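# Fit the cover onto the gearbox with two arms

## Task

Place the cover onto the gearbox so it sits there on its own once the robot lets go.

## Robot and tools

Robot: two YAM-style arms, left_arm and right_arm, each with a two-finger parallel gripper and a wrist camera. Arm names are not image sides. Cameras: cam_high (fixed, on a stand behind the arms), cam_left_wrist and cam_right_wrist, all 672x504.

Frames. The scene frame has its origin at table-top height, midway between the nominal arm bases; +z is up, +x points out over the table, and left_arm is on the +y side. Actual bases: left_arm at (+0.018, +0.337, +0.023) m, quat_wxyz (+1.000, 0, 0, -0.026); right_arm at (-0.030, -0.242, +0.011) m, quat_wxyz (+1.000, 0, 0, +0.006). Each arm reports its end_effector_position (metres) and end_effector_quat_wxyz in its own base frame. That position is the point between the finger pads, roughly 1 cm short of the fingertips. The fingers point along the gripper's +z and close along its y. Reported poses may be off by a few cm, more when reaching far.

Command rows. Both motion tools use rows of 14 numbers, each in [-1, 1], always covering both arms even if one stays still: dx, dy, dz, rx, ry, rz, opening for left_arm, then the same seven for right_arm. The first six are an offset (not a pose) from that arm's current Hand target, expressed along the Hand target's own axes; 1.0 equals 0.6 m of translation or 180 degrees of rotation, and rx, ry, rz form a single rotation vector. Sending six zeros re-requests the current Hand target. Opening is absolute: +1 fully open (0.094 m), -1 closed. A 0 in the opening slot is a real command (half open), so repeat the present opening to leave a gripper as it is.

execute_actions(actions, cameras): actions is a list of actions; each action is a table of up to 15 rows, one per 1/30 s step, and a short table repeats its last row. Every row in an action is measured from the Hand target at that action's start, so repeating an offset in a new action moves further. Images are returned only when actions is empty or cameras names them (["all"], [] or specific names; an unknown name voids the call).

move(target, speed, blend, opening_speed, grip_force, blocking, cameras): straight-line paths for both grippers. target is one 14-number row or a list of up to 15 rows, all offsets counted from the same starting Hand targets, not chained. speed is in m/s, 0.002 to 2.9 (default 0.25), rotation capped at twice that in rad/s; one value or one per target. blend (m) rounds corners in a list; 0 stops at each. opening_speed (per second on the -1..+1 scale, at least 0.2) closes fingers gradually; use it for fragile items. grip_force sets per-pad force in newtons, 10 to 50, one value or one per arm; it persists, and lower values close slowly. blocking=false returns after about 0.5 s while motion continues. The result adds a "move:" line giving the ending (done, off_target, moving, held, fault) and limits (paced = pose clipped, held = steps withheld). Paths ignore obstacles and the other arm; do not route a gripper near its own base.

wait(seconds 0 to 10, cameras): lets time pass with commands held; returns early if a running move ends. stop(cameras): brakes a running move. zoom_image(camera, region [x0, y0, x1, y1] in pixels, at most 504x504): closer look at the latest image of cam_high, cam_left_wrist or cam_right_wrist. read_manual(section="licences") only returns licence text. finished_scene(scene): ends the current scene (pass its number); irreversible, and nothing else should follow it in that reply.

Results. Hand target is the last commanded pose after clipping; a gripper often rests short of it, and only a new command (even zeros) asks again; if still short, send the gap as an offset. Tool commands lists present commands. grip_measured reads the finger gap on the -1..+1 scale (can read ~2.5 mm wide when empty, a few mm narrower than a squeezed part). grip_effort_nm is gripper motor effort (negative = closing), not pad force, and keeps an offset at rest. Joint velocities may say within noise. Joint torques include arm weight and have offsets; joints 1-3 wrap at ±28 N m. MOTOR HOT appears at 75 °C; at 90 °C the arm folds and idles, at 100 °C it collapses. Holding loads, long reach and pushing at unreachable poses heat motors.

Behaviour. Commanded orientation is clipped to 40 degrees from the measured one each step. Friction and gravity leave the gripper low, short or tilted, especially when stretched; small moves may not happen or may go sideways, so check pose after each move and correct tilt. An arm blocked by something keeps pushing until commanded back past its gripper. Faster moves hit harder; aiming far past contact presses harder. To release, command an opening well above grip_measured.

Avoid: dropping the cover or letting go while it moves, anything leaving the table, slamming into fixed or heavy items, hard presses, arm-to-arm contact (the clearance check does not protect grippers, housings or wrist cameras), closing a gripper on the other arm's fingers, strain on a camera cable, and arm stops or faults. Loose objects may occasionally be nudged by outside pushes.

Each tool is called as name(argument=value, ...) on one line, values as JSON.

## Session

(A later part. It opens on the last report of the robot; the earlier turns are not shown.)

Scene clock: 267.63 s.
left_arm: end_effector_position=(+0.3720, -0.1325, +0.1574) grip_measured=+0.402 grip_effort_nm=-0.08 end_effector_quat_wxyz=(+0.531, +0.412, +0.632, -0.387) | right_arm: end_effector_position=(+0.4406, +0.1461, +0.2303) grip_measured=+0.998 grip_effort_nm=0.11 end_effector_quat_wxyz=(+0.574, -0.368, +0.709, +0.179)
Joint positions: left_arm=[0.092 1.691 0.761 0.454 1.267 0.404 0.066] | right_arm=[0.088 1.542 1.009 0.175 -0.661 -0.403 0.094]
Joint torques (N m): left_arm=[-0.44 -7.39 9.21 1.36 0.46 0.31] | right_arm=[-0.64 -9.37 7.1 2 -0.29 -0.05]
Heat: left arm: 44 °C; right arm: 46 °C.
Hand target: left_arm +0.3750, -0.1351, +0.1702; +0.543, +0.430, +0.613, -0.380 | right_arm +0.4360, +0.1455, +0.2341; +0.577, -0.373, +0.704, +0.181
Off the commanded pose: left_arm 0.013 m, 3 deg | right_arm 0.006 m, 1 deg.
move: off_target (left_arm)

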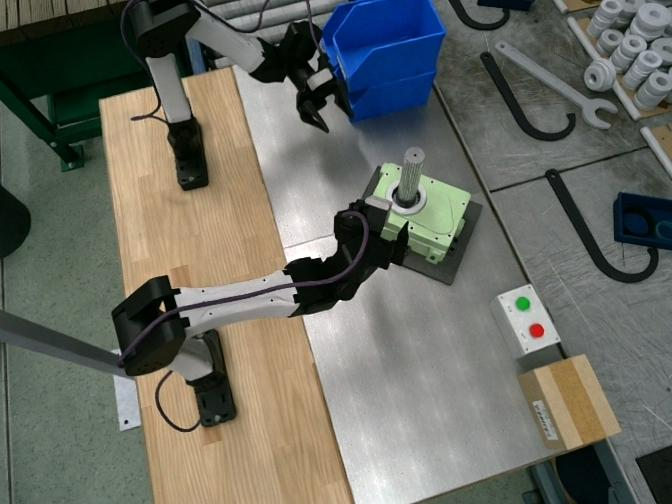

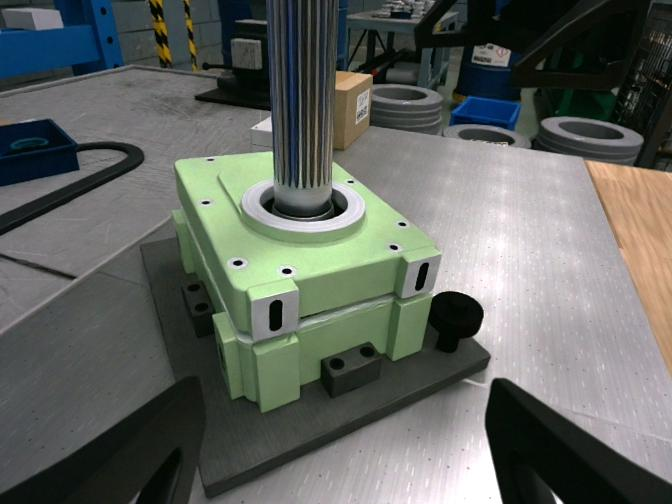

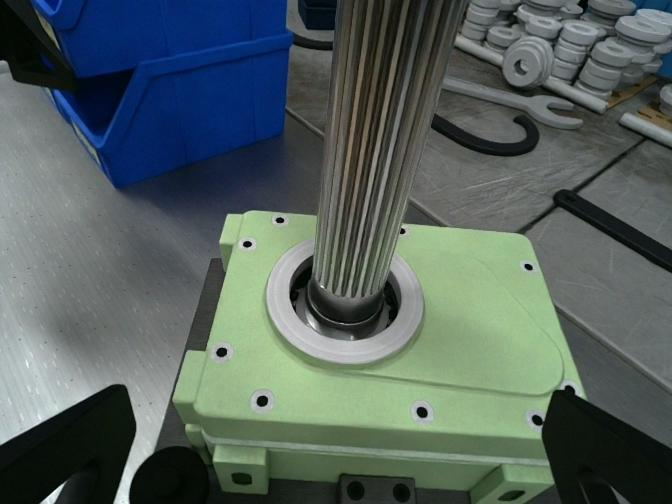

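zoom_image(camera="cam_right_wrist", region=[160, 200, 600, 504])

zoom_image(camera="cam_right_wrist", region=[260, 220, 430, 370])

zoom_image(camera="cam_left_wrist", region=[205, 270, 445, 380])

Scaled by 1.145 from the camera's 672x504 image, which has a finer 960x720 frame.

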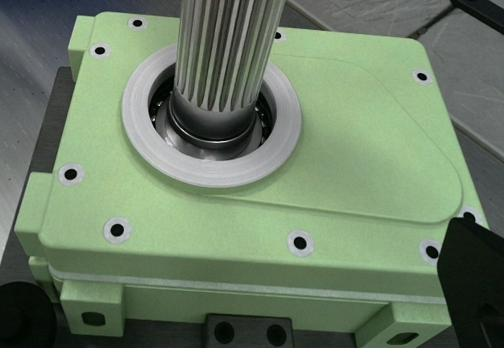

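Scaled by 2.965 from the camera's 672x504 image, which has a finer 960x720 frame.

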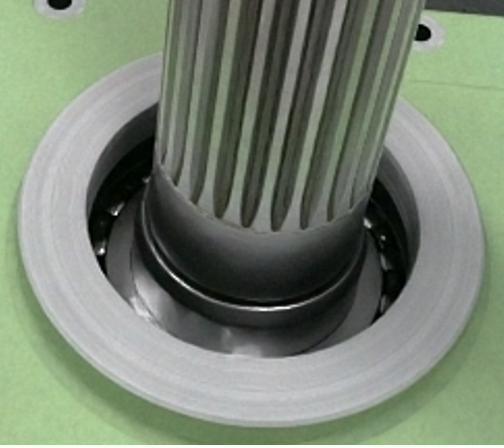

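Scaled by 2.100 from the camera's 672x504 image, which has a finer 960x720 frame.

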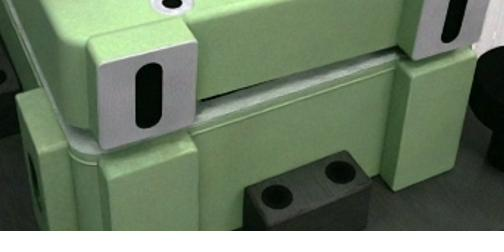

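move(target=[-0.1007,0.0575,0.2068,-0.1048,0.1541,-0.0403,-0.95,0,0,0,0,0,0,1.0], speed=0.15, cameras=["cam_high","cam_left_wrist","cam_right_wrist"])

zoom_image(camera="cam_high", region=[330, 130, 500, 290])

Scene clock: 275.07 s.
left_arm: end_effector_position=(+0.4447, -0.2445, +0.2059) grip_measured=-0.948 grip_effort_nm=-0.08 end_effector_quat_wxyz=(+0.409, +0.380, +0.805, -0.201) | right_arm: end_effector_position=(+0.4406, +0.1461, +0.2303) grip_measured=+0.998 grip_effort_nm=0.11 end_effector_quat_wxyz=(+0.574, -0.368, +0.709, +0.179)
Joint positions: left_arm=[-0.36 1.772 1.465 -0.391 0.429 0.319 0.002] | right_arm=[0.088 1.542 1.009 0.175 -0.662 -0.403 0.094]
Joint torques (N m): left_arm=[-0.24 -7.86 11.32 1.53 0 -0.03] | right_arm=[-0.61 -9.36 7.1 1.99 -0.3 -0.06]
Heat: left arm: 44 °C; right arm: 45 °C.
Hand target: left_arm +0.4519, -0.2460, +0.2150; +0.418, +0.376, +0.804, -0.195 | right_arm +0.4360, +0.1456, +0.2341; +0.577, -0.373, +0.704, +0.181
Off the commanded pose: left_arm 0.012 m, 1 deg | right_arm 0.006 m, 1 deg.
move: off_target (left_arm)

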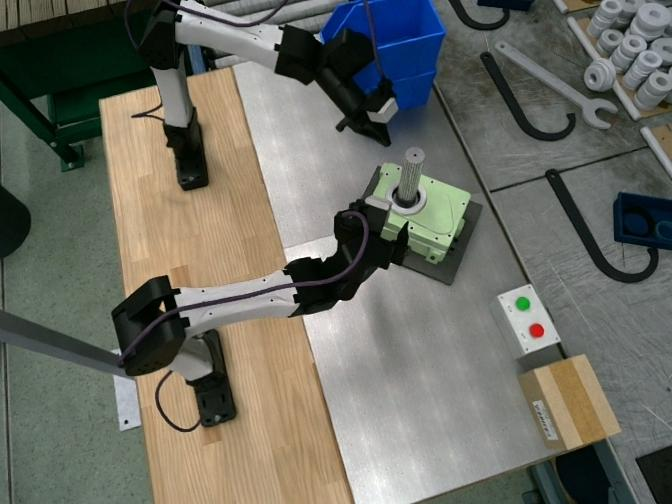

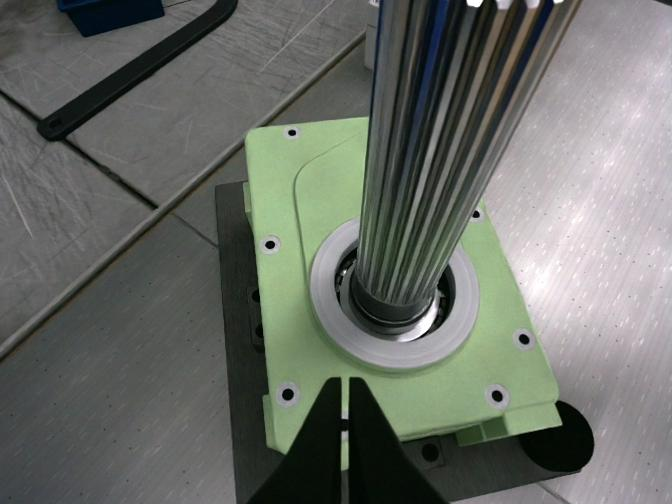

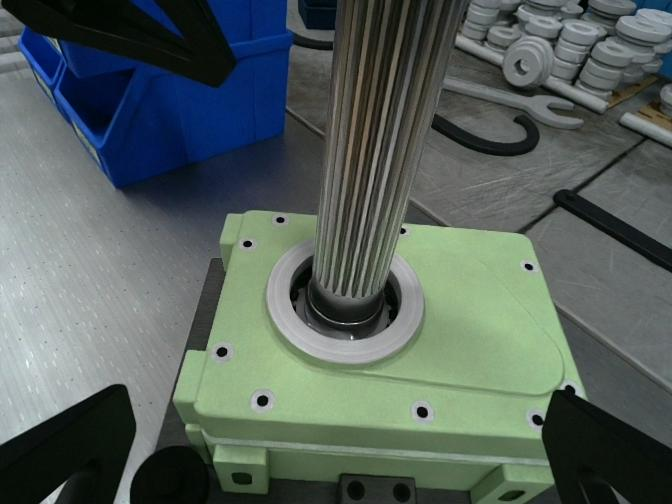

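Scaled by 2.965 from the camera's 672x504 image, which has a finer 960x720 frame.

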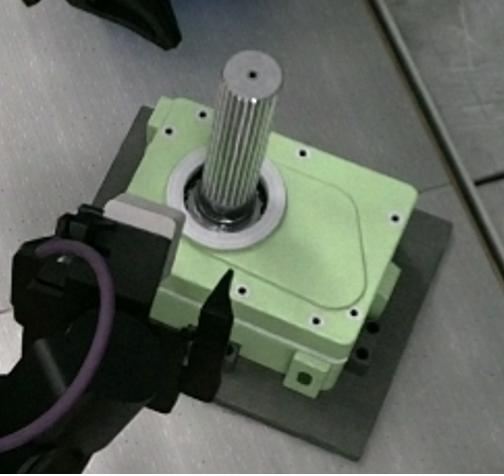

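move(target=[0.0902,-0.0493,0.0745,0,0,0,-0.95,0,0,0,0,0,0,1.0], speed=0.12, cameras=["cam_high","cam_left_wrist","cam_right_wrist"])

zoom_image(camera="cam_right_wrist", region=[160, 100, 600, 404])

zoom_image(camera="cam_high", region=[330, 130, 500, 290])

Scene clock: 280.47 s.
left_arm: end_effector_position=(+0.4290, -0.2683, +0.1460) grip_measured=-0.948 grip_effort_nm=-0.08 end_effector_quat_wxyz=(+0.411, +0.380, +0.804, -0.201) | right_arm: end_effector_position=(+0.4406, +0.1461, +0.2303) grip_measured=+0.998 grip_effort_nm=0.11 end_effector_quat_wxyz=(+0.574, -0.368, +0.709, +0.179)
Joint positions: left_arm=[-0.434 1.791 1.238 -0.122 0.371 0.269 0.002] | right_arm=[0.088 1.542 1.009 0.175 -0.662 -0.403 0.094]
Joint torques (N m): left_arm=[-0.34 -8.14 7.25 1.84 -0.06 -0.03] | right_arm=[-0.61 -9.36 7.12 2 -0.31 -0.05]
Heat: left arm: 43 °C; right arm: 44 °C.
Hand target: left_arm +0.4328, -0.2692, +0.1451; +0.419, +0.376, +0.803, -0.195 | right_arm +0.4360, +0.1456, +0.2341; +0.577, -0.373, +0.704, +0.181
Off the commanded pose: left_arm 0.004 m, 1 deg | right_arm 0.006 m, 1 deg.
move: done

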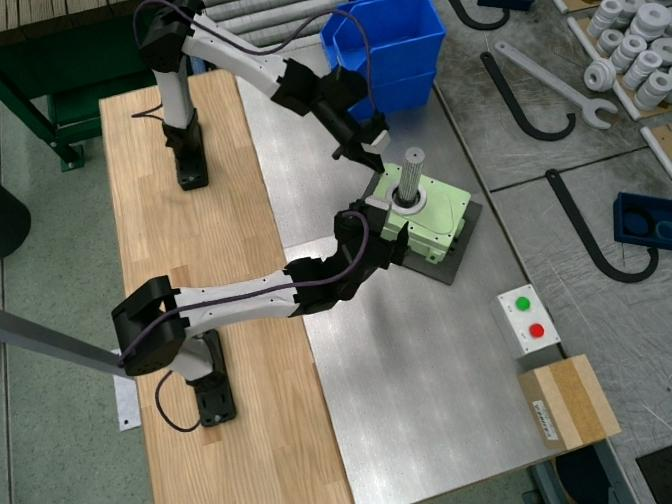

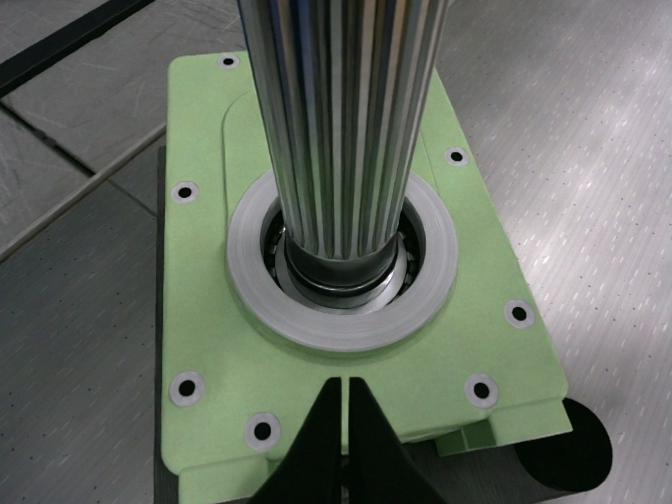

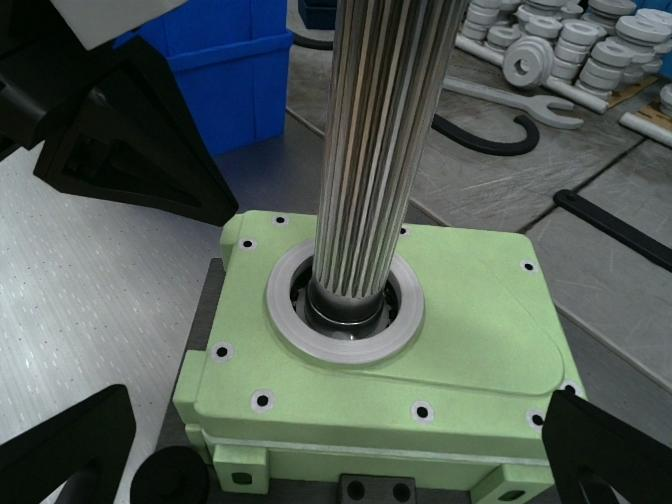

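Scaled by 1.145 from the camera's 672x504 image, which has a finer 960x720 frame.

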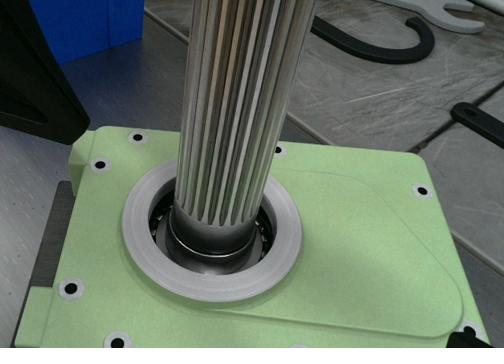

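Scaled by 2.965 from the camera's 672x504 image, which has a finer 960x720 frame.

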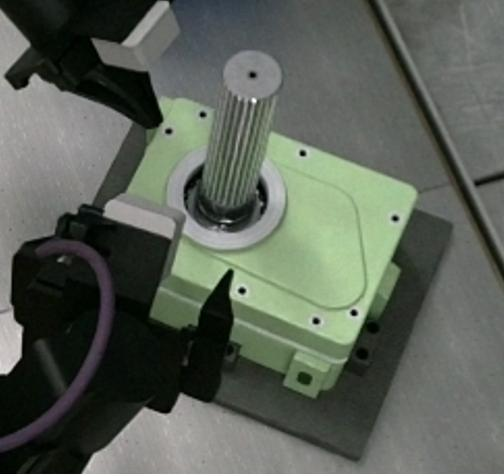

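move(target=[0.0546,0,0.0382,0,0,0,-0.95,0,0,0,0,0,0,1.0], speed=0.04, cameras=["cam_left_wrist","cam_right_wrist","cam_high"])

zoom_image(camera="cam_right_wrist", region=[160, 200, 600, 504])

zoom_image(camera="cam_high", region=[330, 130, 500, 290])

Scene clock: 284.53 s.
left_arm: end_effector_position=(+0.4297, -0.2686, +0.1075) grip_measured=-0.948 grip_effort_nm=-0.08 end_effector_quat_wxyz=(+0.412, +0.380, +0.804, -0.201) | right_arm: end_effector_position=(+0.4406, +0.1461, +0.2303) grip_measured=+0.998 grip_effort_nm=0.11 end_effector_quat_wxyz=(+0.574, -0.368, +0.709, +0.179)
Joint positions: left_arm=[-0.434 1.848 1.145 0.032 0.371 0.269 0.002] | right_arm=[0.088 1.542 1.009 0.175 -0.662 -0.403 0.094]
Joint torques (N m): left_arm=[-0.31 -8.08 6.64 1.89 -0.08 -0.04] | right_arm=[-0.61 -9.36 7.09 2 -0.3 -0.05]
Heat: left arm: 43 °C; right arm: 44 °C.
Hand target: left_arm +0.4328, -0.2692, +0.1050; +0.418, +0.376, +0.804, -0.195 | right_arm +0.4360, +0.1456, +0.2341; +0.577, -0.373, +0.704, +0.181
Off the commanded pose: left_arm 0.004 m, 1 deg | right_arm 0.006 m, 1 deg.
move: done

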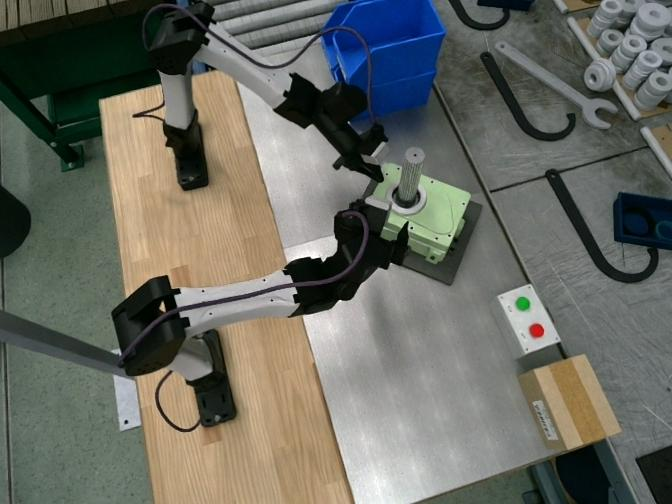

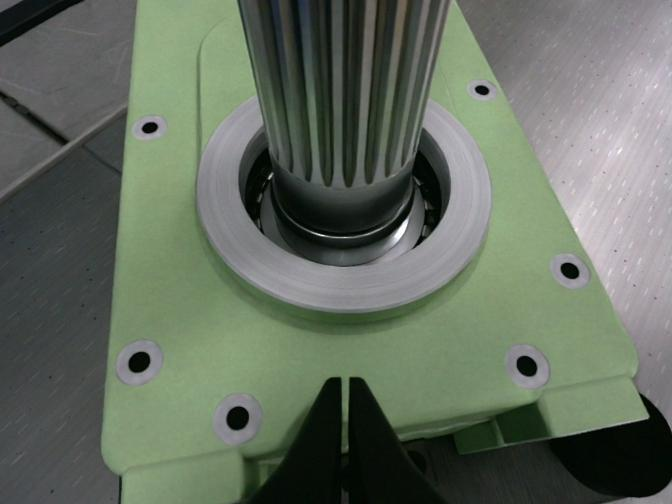

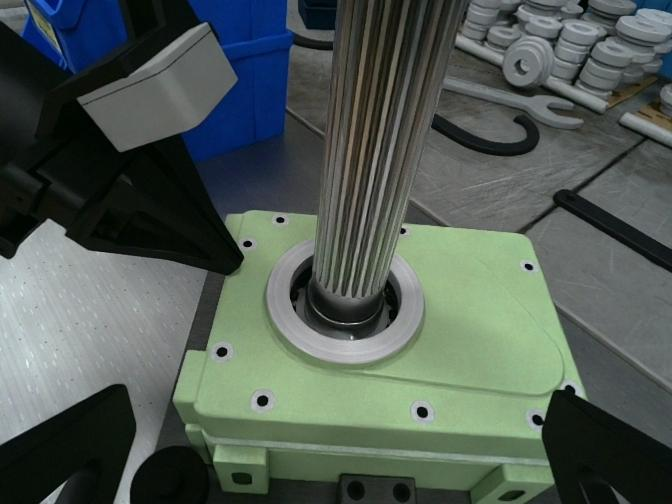

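Scaled by 1.145 from the camera's 672x504 image, which has a finer 960x720 frame.

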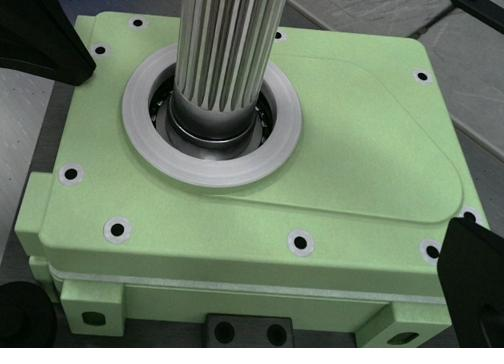

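Scaled by 2.965 from the camera's 672x504 image, which has a finer 960x720 frame.

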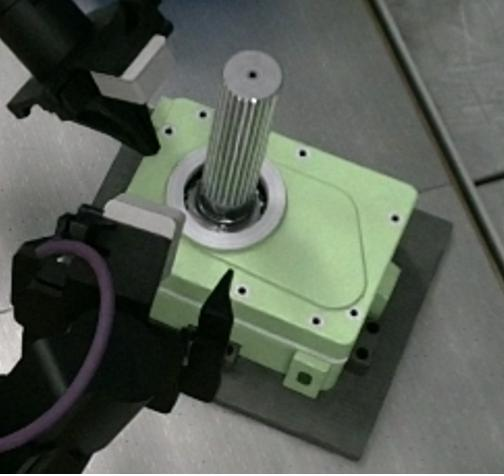

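move(target=[0.0410,0,0.0287,0,0,0,-0.95,0,0,0,0,0,0,1.0], speed=0.03, cameras=["cam_left_wrist","cam_right_wrist"])

zoom_image(camera="cam_right_wrist", region=[160, 200, 600, 504])

Scene clock: 286.40 s.
left_arm: end_effector_position=(+0.4394, -0.2731, +0.1028) grip_measured=-0.948 grip_effort_nm=-0.07 end_effector_quat_wxyz=(+0.449, +0.380, +0.784, -0.200) | right_arm: end_effector_position=(+0.4406, +0.1461, +0.2303) grip_measured=+0.998 grip_effort_nm=0.11 end_effector_quat_wxyz=(+0.574, -0.368, +0.709, +0.179)
Joint positions: left_arm=[-0.434 1.884 1.099 0.197 0.371 0.269 0.002] | right_arm=[0.088 1.542 1.009 0.175 -0.662 -0.403 0.094]
Joint torques (N m): left_arm=[-0.38 -6.41 5.23 1.51 -0.1 -0.02] | right_arm=[-0.59 -9.36 7.1 1.99 -0.3 -0.06]
Heat: left arm: 43 °C; right arm: 44 °C.
Hand target: left_arm +0.4328, -0.2692, +0.0750; +0.418, +0.376, +0.804, -0.195 | right_arm +0.4360, +0.1456, +0.2341; +0.577, -0.373, +0.704, +0.181
Off the commanded pose: left_arm 0.029 m, 4 deg | right_arm 0.006 m, 1 deg.
move: off_target (left_arm)
Images, in order (width x height): cam_left_wrist 672x504, cam_right_wrist 672x504.

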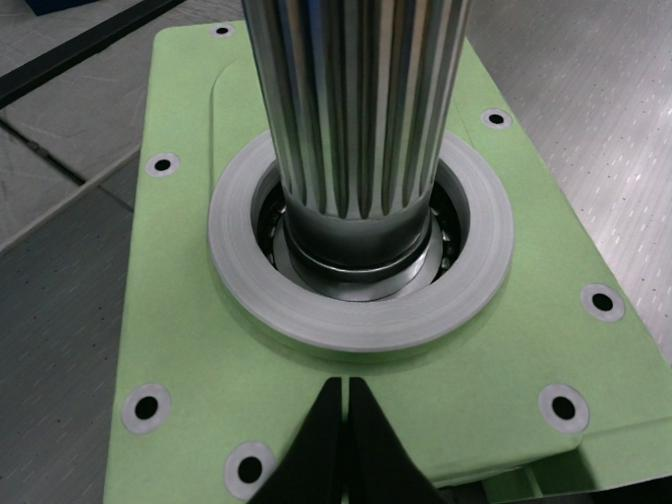

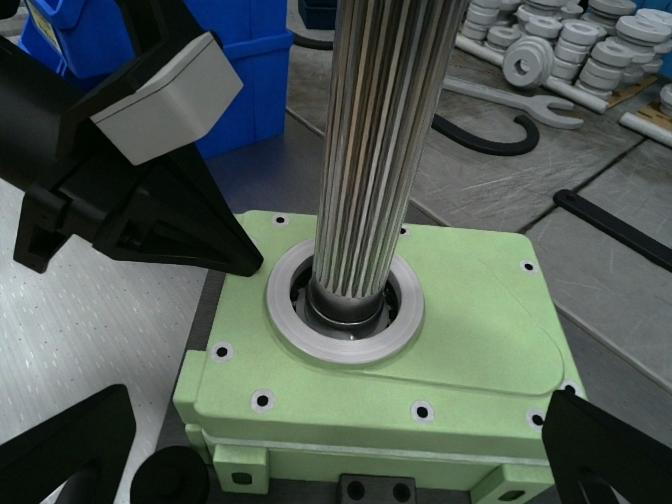

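Scaled by 1.145 from the camera's 672x504 image, which has a finer 960x720 frame.

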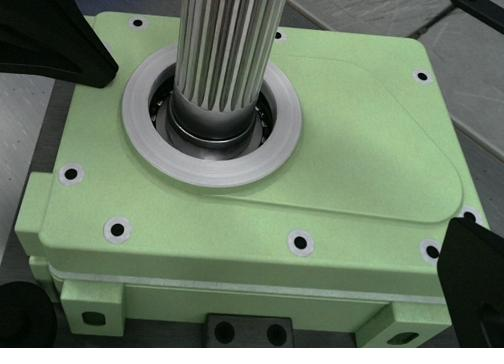

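move(target=[[-0.0470,0,-0.0492,0,0,0,-0.95,0,0,0,0,0,0,1.0],[-0.006,0,-0.0205,0,0,0,-0.95,0,0,0,0,0,0,1.0],[0.073,0,0.0267,0,0.0667,0,-0.95,0,0,0,0,0,0,1.0]], speed=[0.06,0.04,0.03], blend=[0.005,0.005,0], cameras=["cam_left_wrist","cam_right_wrist"])

zoom_image(camera="cam_right_wrist", region=[160, 200, 600, 504])

Scene clock: 294.50 s.
left_arm: end_effector_position=(+0.4415, -0.2776, +0.0992) grip_measured=-0.948 grip_effort_nm=-0.07 end_effector_quat_wxyz=(+0.428, +0.398, +0.789, -0.188) | right_arm: end_effector_position=(+0.4406, +0.1461, +0.2303) grip_measured=+0.998 grip_effort_nm=0.11 end_effector_quat_wxyz=(+0.574, -0.368, +0.709, +0.179)
Joint positions: left_arm=[-0.444 1.908 1.166 0.097 0.358 0.31 0.002] | right_arm=[0.088 1.542 1.009 0.175 -0.662 -0.403 0.094]
Joint torques (N m): left_arm=[-0.5 -3.59 5.65 0.29 -0.69 0.27] | right_arm=[-0.61 -9.37 7.12 1.99 -0.3 -0.05]
Heat: left arm: 42 °C; right arm: 43 °C.
Hand target: left_arm +0.4251, -0.2600, +0.0300; +0.332, +0.394, +0.843, -0.155 | right_arm +0.4360, +0.1456, +0.2341; +0.577, -0.373, +0.704, +0.181
Off the commanded pose: left_arm 0.073 m, 13 deg | right_arm 0.006 m, 1 deg.
move: off_target (left_arm)
Images, in order (width x height): cam_left_wrist 672x504, cam_right_wrist 672x504.

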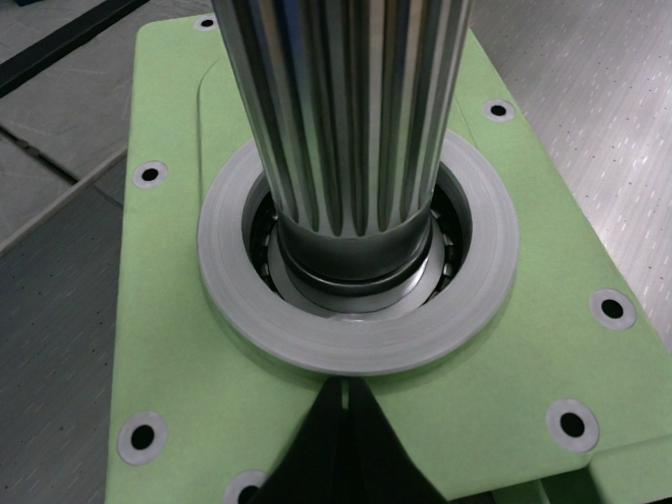

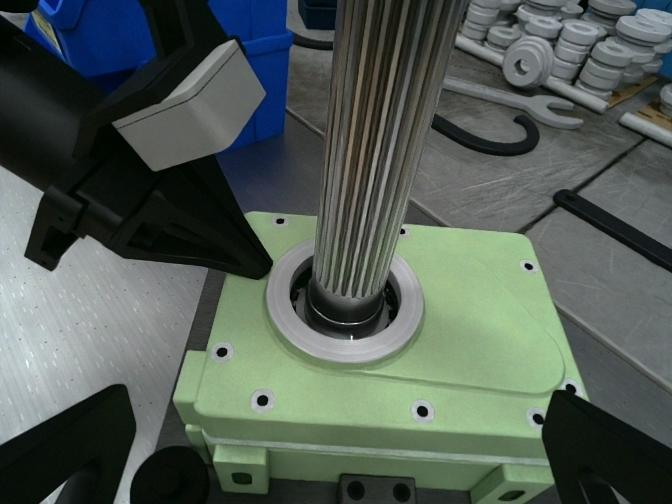

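Scaled by 1.145 from the camera's 672x504 image, which has a finer 960x720 frame.

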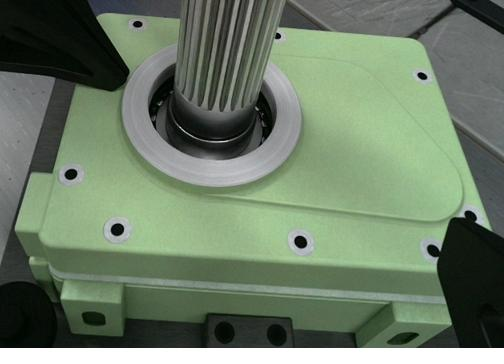

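zoom_image(camera="cam_left_wrist", region=[190, 120, 530, 380])

zoom_image(camera="cam_left_wrist", region=[230, 190, 480, 330])

Scaled by 1.482 from the camera's 672x504 image, which has a finer 960x720 frame.

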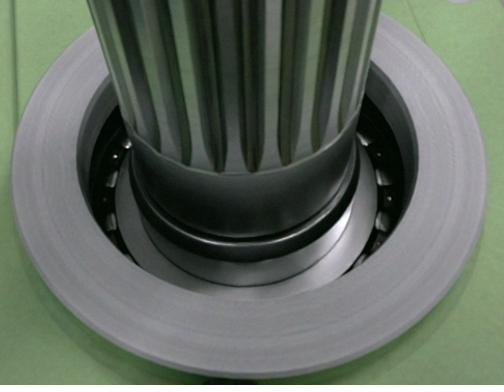

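Scaled by 2.016 from the camera's 672x504 image, which has a finer 960x720 frame.

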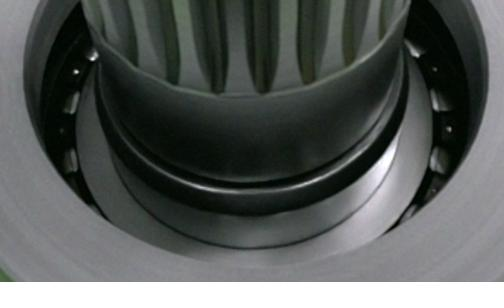

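zoom_image(camera="cam_right_wrist", region=[170, 380, 370, 504])

zoom_image(camera="cam_right_wrist", region=[370, 380, 570, 504])

Scaled by 2.520 from the camera's 672x504 image, which has a finer 960x720 frame.

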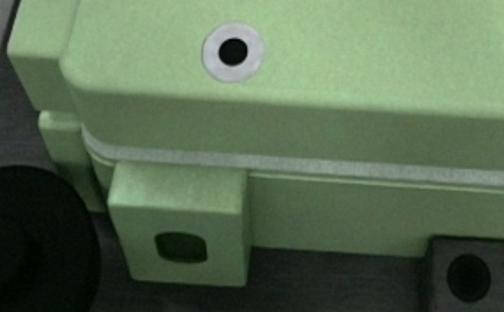

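Scaled by 2.520 from the camera's 672x504 image, which has a finer 960x720 frame.

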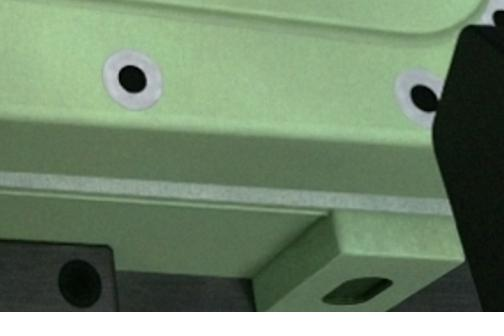

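move(target=[[-0.1017,0,-0.0990,0,-0.0667,0,-0.95,0,0,0,0,0,0,1.0],[-0.0828,0.0615,-0.0938,0,-0.0667,0,-0.95,0,0,0,0,0,0,1.0],[0.0147,0.0615,-0.0138,0,0,0,-0.95,0,0,0,0,0,0,1.0]], speed=[0.08,0.1,0.04], blend=[0.005,0.003,0], cameras=["cam_left_wrist","cam_right_wrist","cam_high"])

zoom_image(camera="cam_right_wrist", region=[160, 200, 600, 504])

zoom_image(camera="cam_high", region=[330, 130, 500, 290])

Scene clock: 305.07 s.
left_arm: end_effector_position=(+0.4621, -0.2417, +0.0988) grip_measured=-0.948 grip_effort_nm=-0.06 end_effector_quat_wxyz=(+0.425, +0.400, +0.791, -0.181) | right_arm: end_effector_position=(+0.4406, +0.1461, +0.2303) grip_measured=+0.998 grip_effort_nm=0.11 end_effector_quat_wxyz=(+0.574, -0.368, +0.709, +0.179)
Joint positions: left_arm=[-0.344 1.925 1.208 0.037 0.424 0.388 0.002] | right_arm=[0.088 1.542 1.009 0.175 -0.662 -0.403 0.094]
Joint torques (N m): left_arm=[-0.62 -3.41 5.33 0.46 -0.69 0.23] | right_arm=[-0.59 -9.37 7.1 2 -0.31 -0.05]
Heat: left arm: 41 °C; right arm: 42 °C.
Hand target: left_arm +0.4457, -0.2270, +0.0300; +0.332, +0.394, +0.843, -0.155 | right_arm +0.4360, +0.1456, +0.2341; +0.577, -0.373, +0.704, +0.181
Off the commanded pose: left_arm 0.072 m, 13 deg | right_arm 0.006 m, 1 deg.
move: off_target (left_arm)

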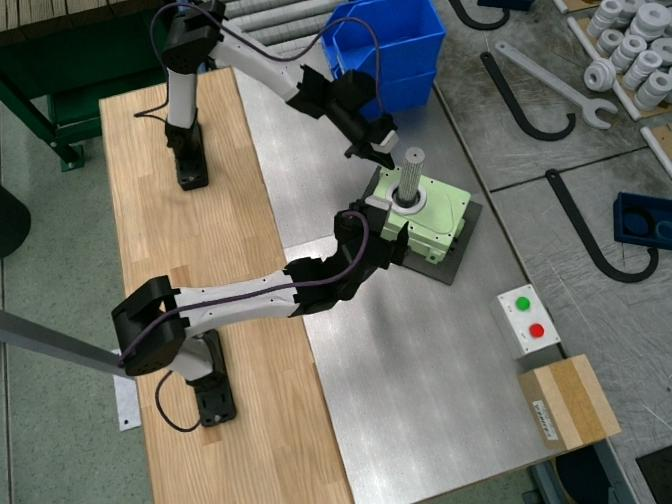

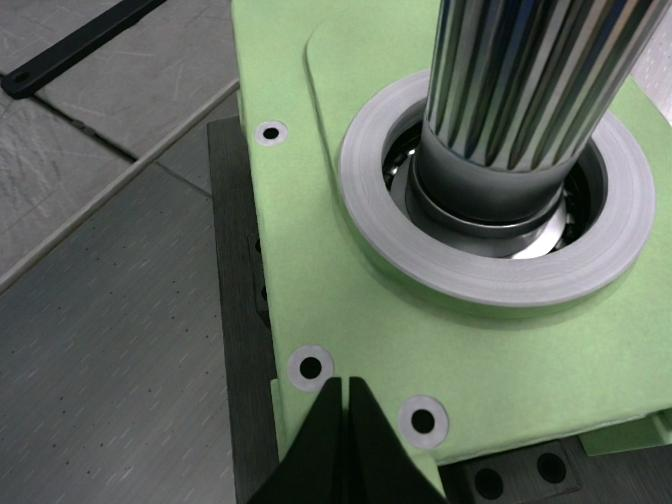

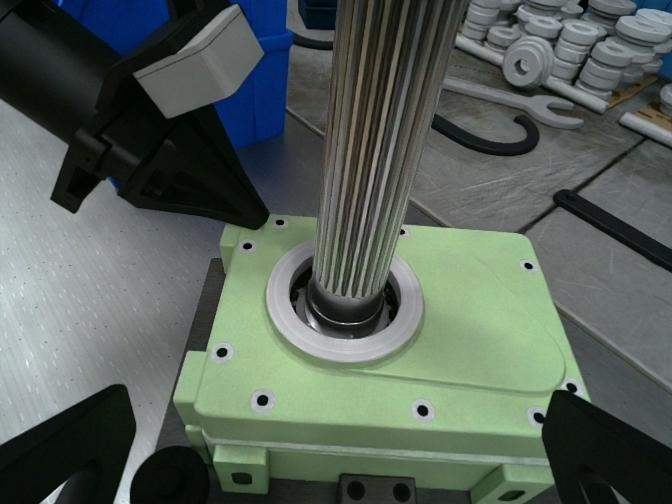

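Scaled by 1.145 from the camera's 672x504 image, which has a finer 960x720 frame.

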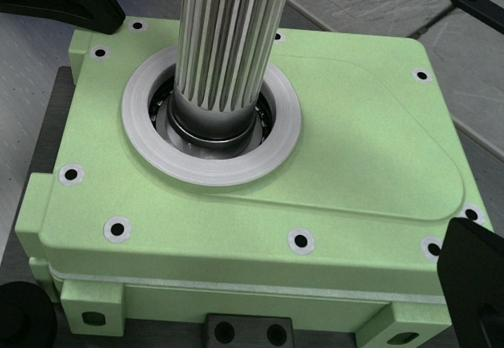

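Scaled by 2.965 from the camera's 672x504 image, which has a finer 960x720 frame.

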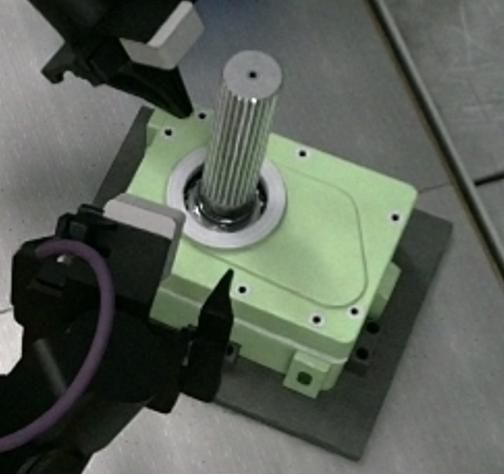

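zoom_image(camera="cam_right_wrist", region=[255, 170, 435, 370])

zoom_image(camera="cam_left_wrist", region=[320, 0, 672, 320])

zoom_image(camera="cam_high", region=[378, 140, 438, 220])

Scaled by 2.520 from the camera's 672x504 image, which has a finer 960x720 frame.

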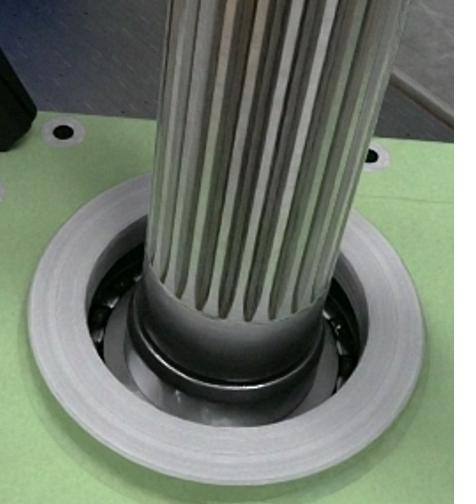

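Scaled by 1.432 from the camera's 672x504 image, which has a finer 960x720 frame.

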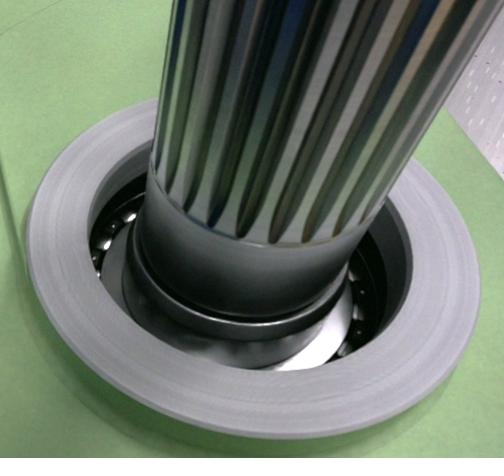

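Scaled by 6.300 from the camera's 672x504 image, which has a finer 960x720 frame.

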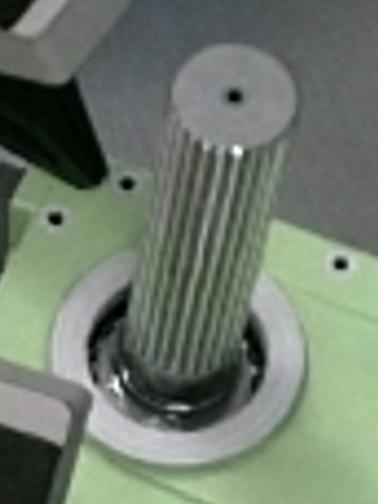

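zoom_image(camera="cam_right_wrist", region=[170, 380, 370, 504])

zoom_image(camera="cam_right_wrist", region=[370, 380, 570, 504])

zoom_image(camera="cam_left_wrist", region=[220, 100, 460, 300])

Scaled by 2.520 from the camera's 672x504 image, which has a finer 960x720 frame.

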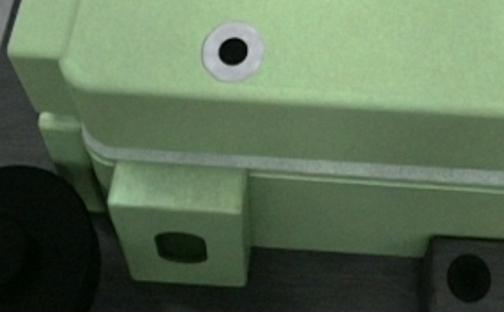

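Scaled by 2.520 from the camera's 672x504 image, which has a finer 960x720 frame.

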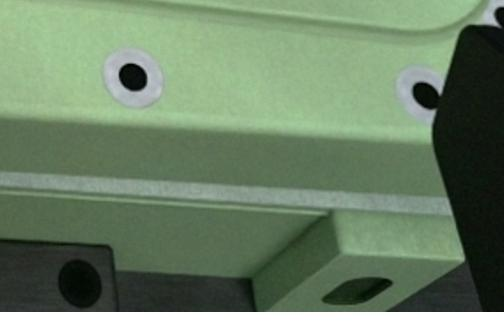

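Scaled by 2.100 from the camera's 672x504 image, which has a finer 960x720 frame.

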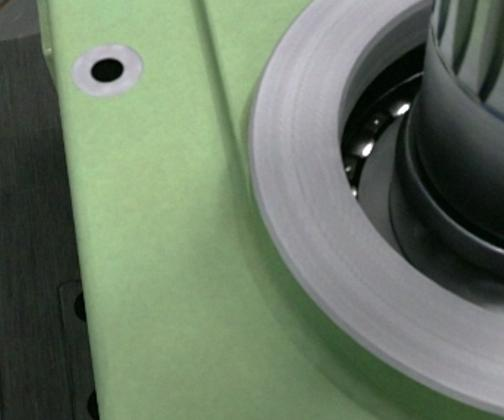

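move(target=[[-0.1202,0,-0.1045,0,-0.0667,0,-0.95,0.012,0,0.04,0,0,0,1.0],[-0.018,0.0082,-0.3026,0.1010,-0.2198,0.0515,-0.95,0.048,0,0.17,0.0030,-0.0164,0,1.0]], speed=[0.1,0.2], blend=[0.01,0], cameras=["cam_left_wrist","cam_right_wrist","cam_high"])

zoom_image(camera="cam_high", region=[330, 130, 500, 290])

zoom_image(camera="cam_left_wrist", region=[150, 140, 460, 420])

Scene clock: 323.20 s.
left_arm: end_effector_position=(+0.3784, -0.1348, +0.1606) grip_measured=-0.948 grip_effort_nm=-0.06 end_effector_quat_wxyz=(+0.530, +0.421, +0.628, -0.384) | right_arm: end_effector_position=(+0.4964, +0.2025, +0.1668) grip_measured=+0.998 grip_effort_nm=0.11 end_effector_quat_wxyz=(+0.582, -0.366, +0.701, +0.190)
Joint positions: left_arm=[0.084 1.705 0.806 0.403 1.266 0.441 0.002] | right_arm=[0.213 1.886 1.096 0.489 -0.562 -0.33 0.094]
Joint torques (N m): left_arm=[0.34 -8.95 5.75 1.56 0.48 0.02] | right_arm=[0.18 -9.87 10.04 2.32 -0.03 0.1]
Heat: left arm: 40 °C; right arm: 42 °C.
Hand target: left_arm +0.3750, -0.1350, +0.1703; +0.542, +0.430, +0.613, -0.380 | right_arm +0.5034, +0.2063, +0.1794; +0.596, -0.366, +0.690, +0.187
Off the commanded pose: left_arm 0.010 m, 2 deg | right_arm 0.015 m, 2 deg.
move: off_target (right_arm)

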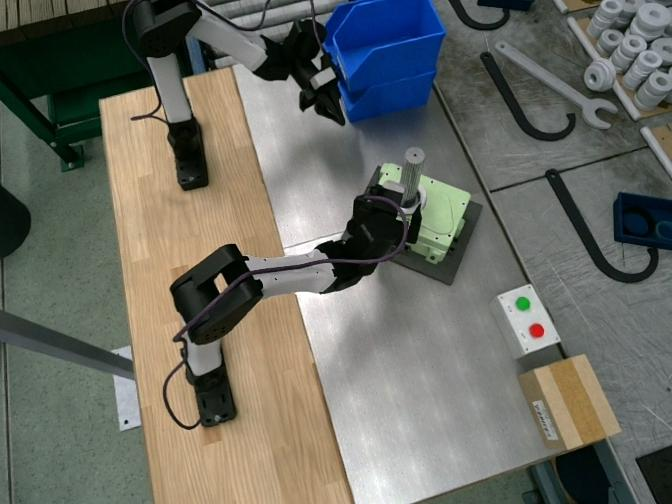

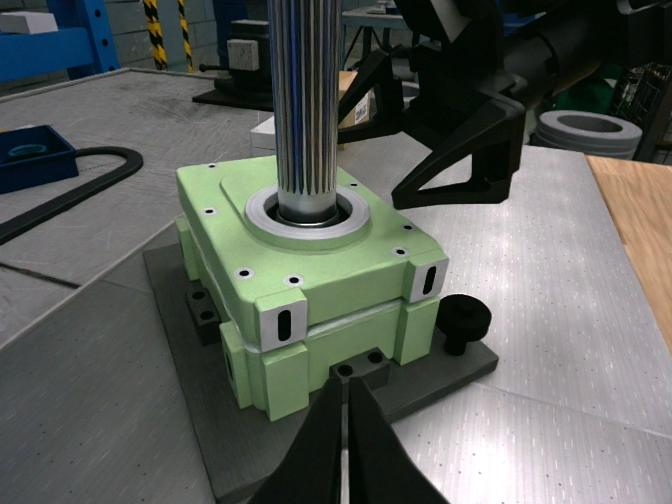

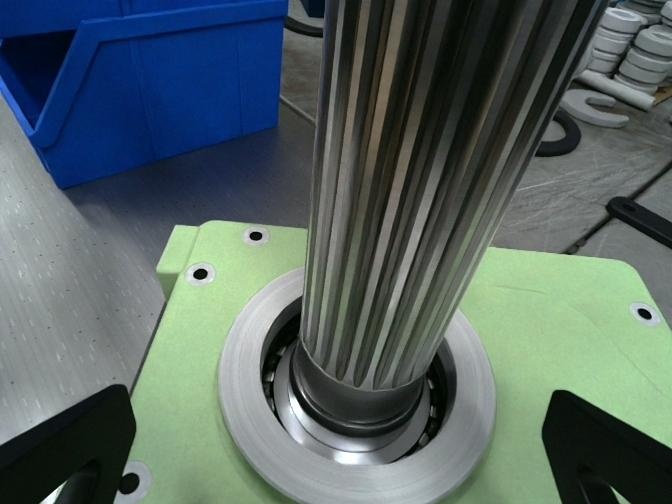

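Scaled by 2.965 from the camera's 672x504 image, which has a finer 960x720 frame.

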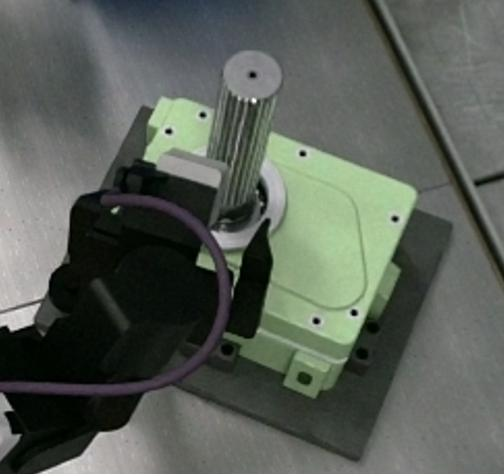

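Scaled by 1.626 from the camera's 672x504 image, which has a finer 960x720 frame.

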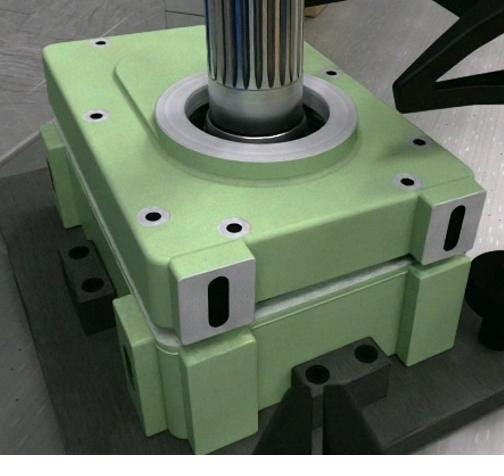

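move(target=[[0,0,0,0,0,0,-0.95,0.006,-0.0115,0.012,0,0,0,1.0],[0,0,0,0,0,0,-0.95,0.0215,-0.0092,0.0607,0,0,0,1.0]], speed=[0.06,0.05], blend=[0.003,0], cameras=["cam_left_wrist","cam_right_wrist","cam_high"])

zoom_image(camera="cam_high", region=[330, 130, 500, 290])

Scene clock: 326.63 s.
left_arm: end_effector_position=(+0.3787, -0.1348, +0.1611) grip_measured=-0.948 grip_effort_nm=-0.06 end_effector_quat_wxyz=(+0.531, +0.421, +0.627, -0.383) | right_arm: end_effector_position=(+0.5254, +0.2203, +0.1481) grip_measured=+0.998 grip_effort_nm=0.11 end_effector_quat_wxyz=(+0.582, -0.367, +0.701, +0.190)
Joint positions: left_arm=[0.084 1.705 0.806 0.408 1.266 0.438 0.002] | right_arm=[0.24 2.03 1.217 0.516 -0.537 -0.322 0.094]
Joint torques (N m): left_arm=[0.31 -8.9 5.57 1.62 0.46 0.03] | right_arm=[0.2 -11.12 9.88 2.33 -0.01 0.1]
Heat: left arm: 40 °C; right arm: 42 °C.
Hand target: left_arm +0.3750, -0.1350, +0.1703; +0.542, +0.430, +0.613, -0.380 | right_arm +0.5321, +0.2242, +0.1598; +0.596, -0.366, +0.690, +0.187
Off the commanded pose: left_arm 0.010 m, 2 deg | right_arm 0.014 m, 2 deg.
move: off_target (right_arm)

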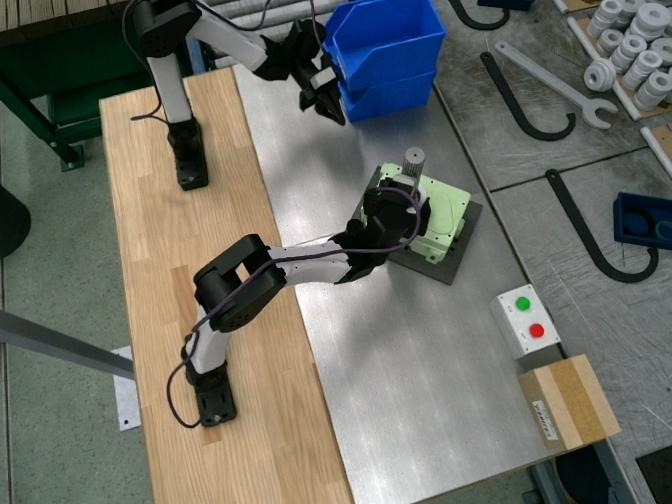

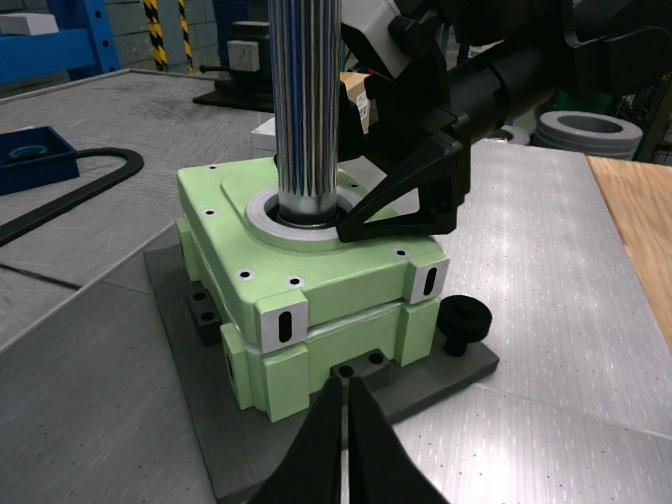

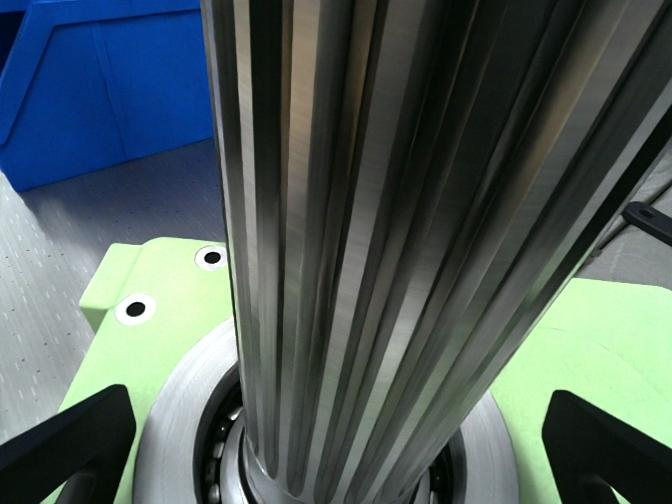

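Scaled by 2.965 from the camera's 672x504 image, which has a finer 960x720 frame.

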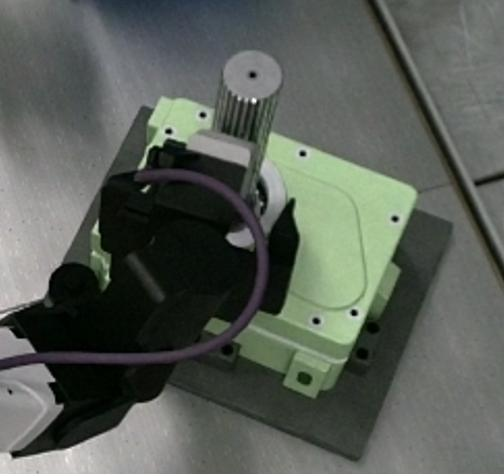

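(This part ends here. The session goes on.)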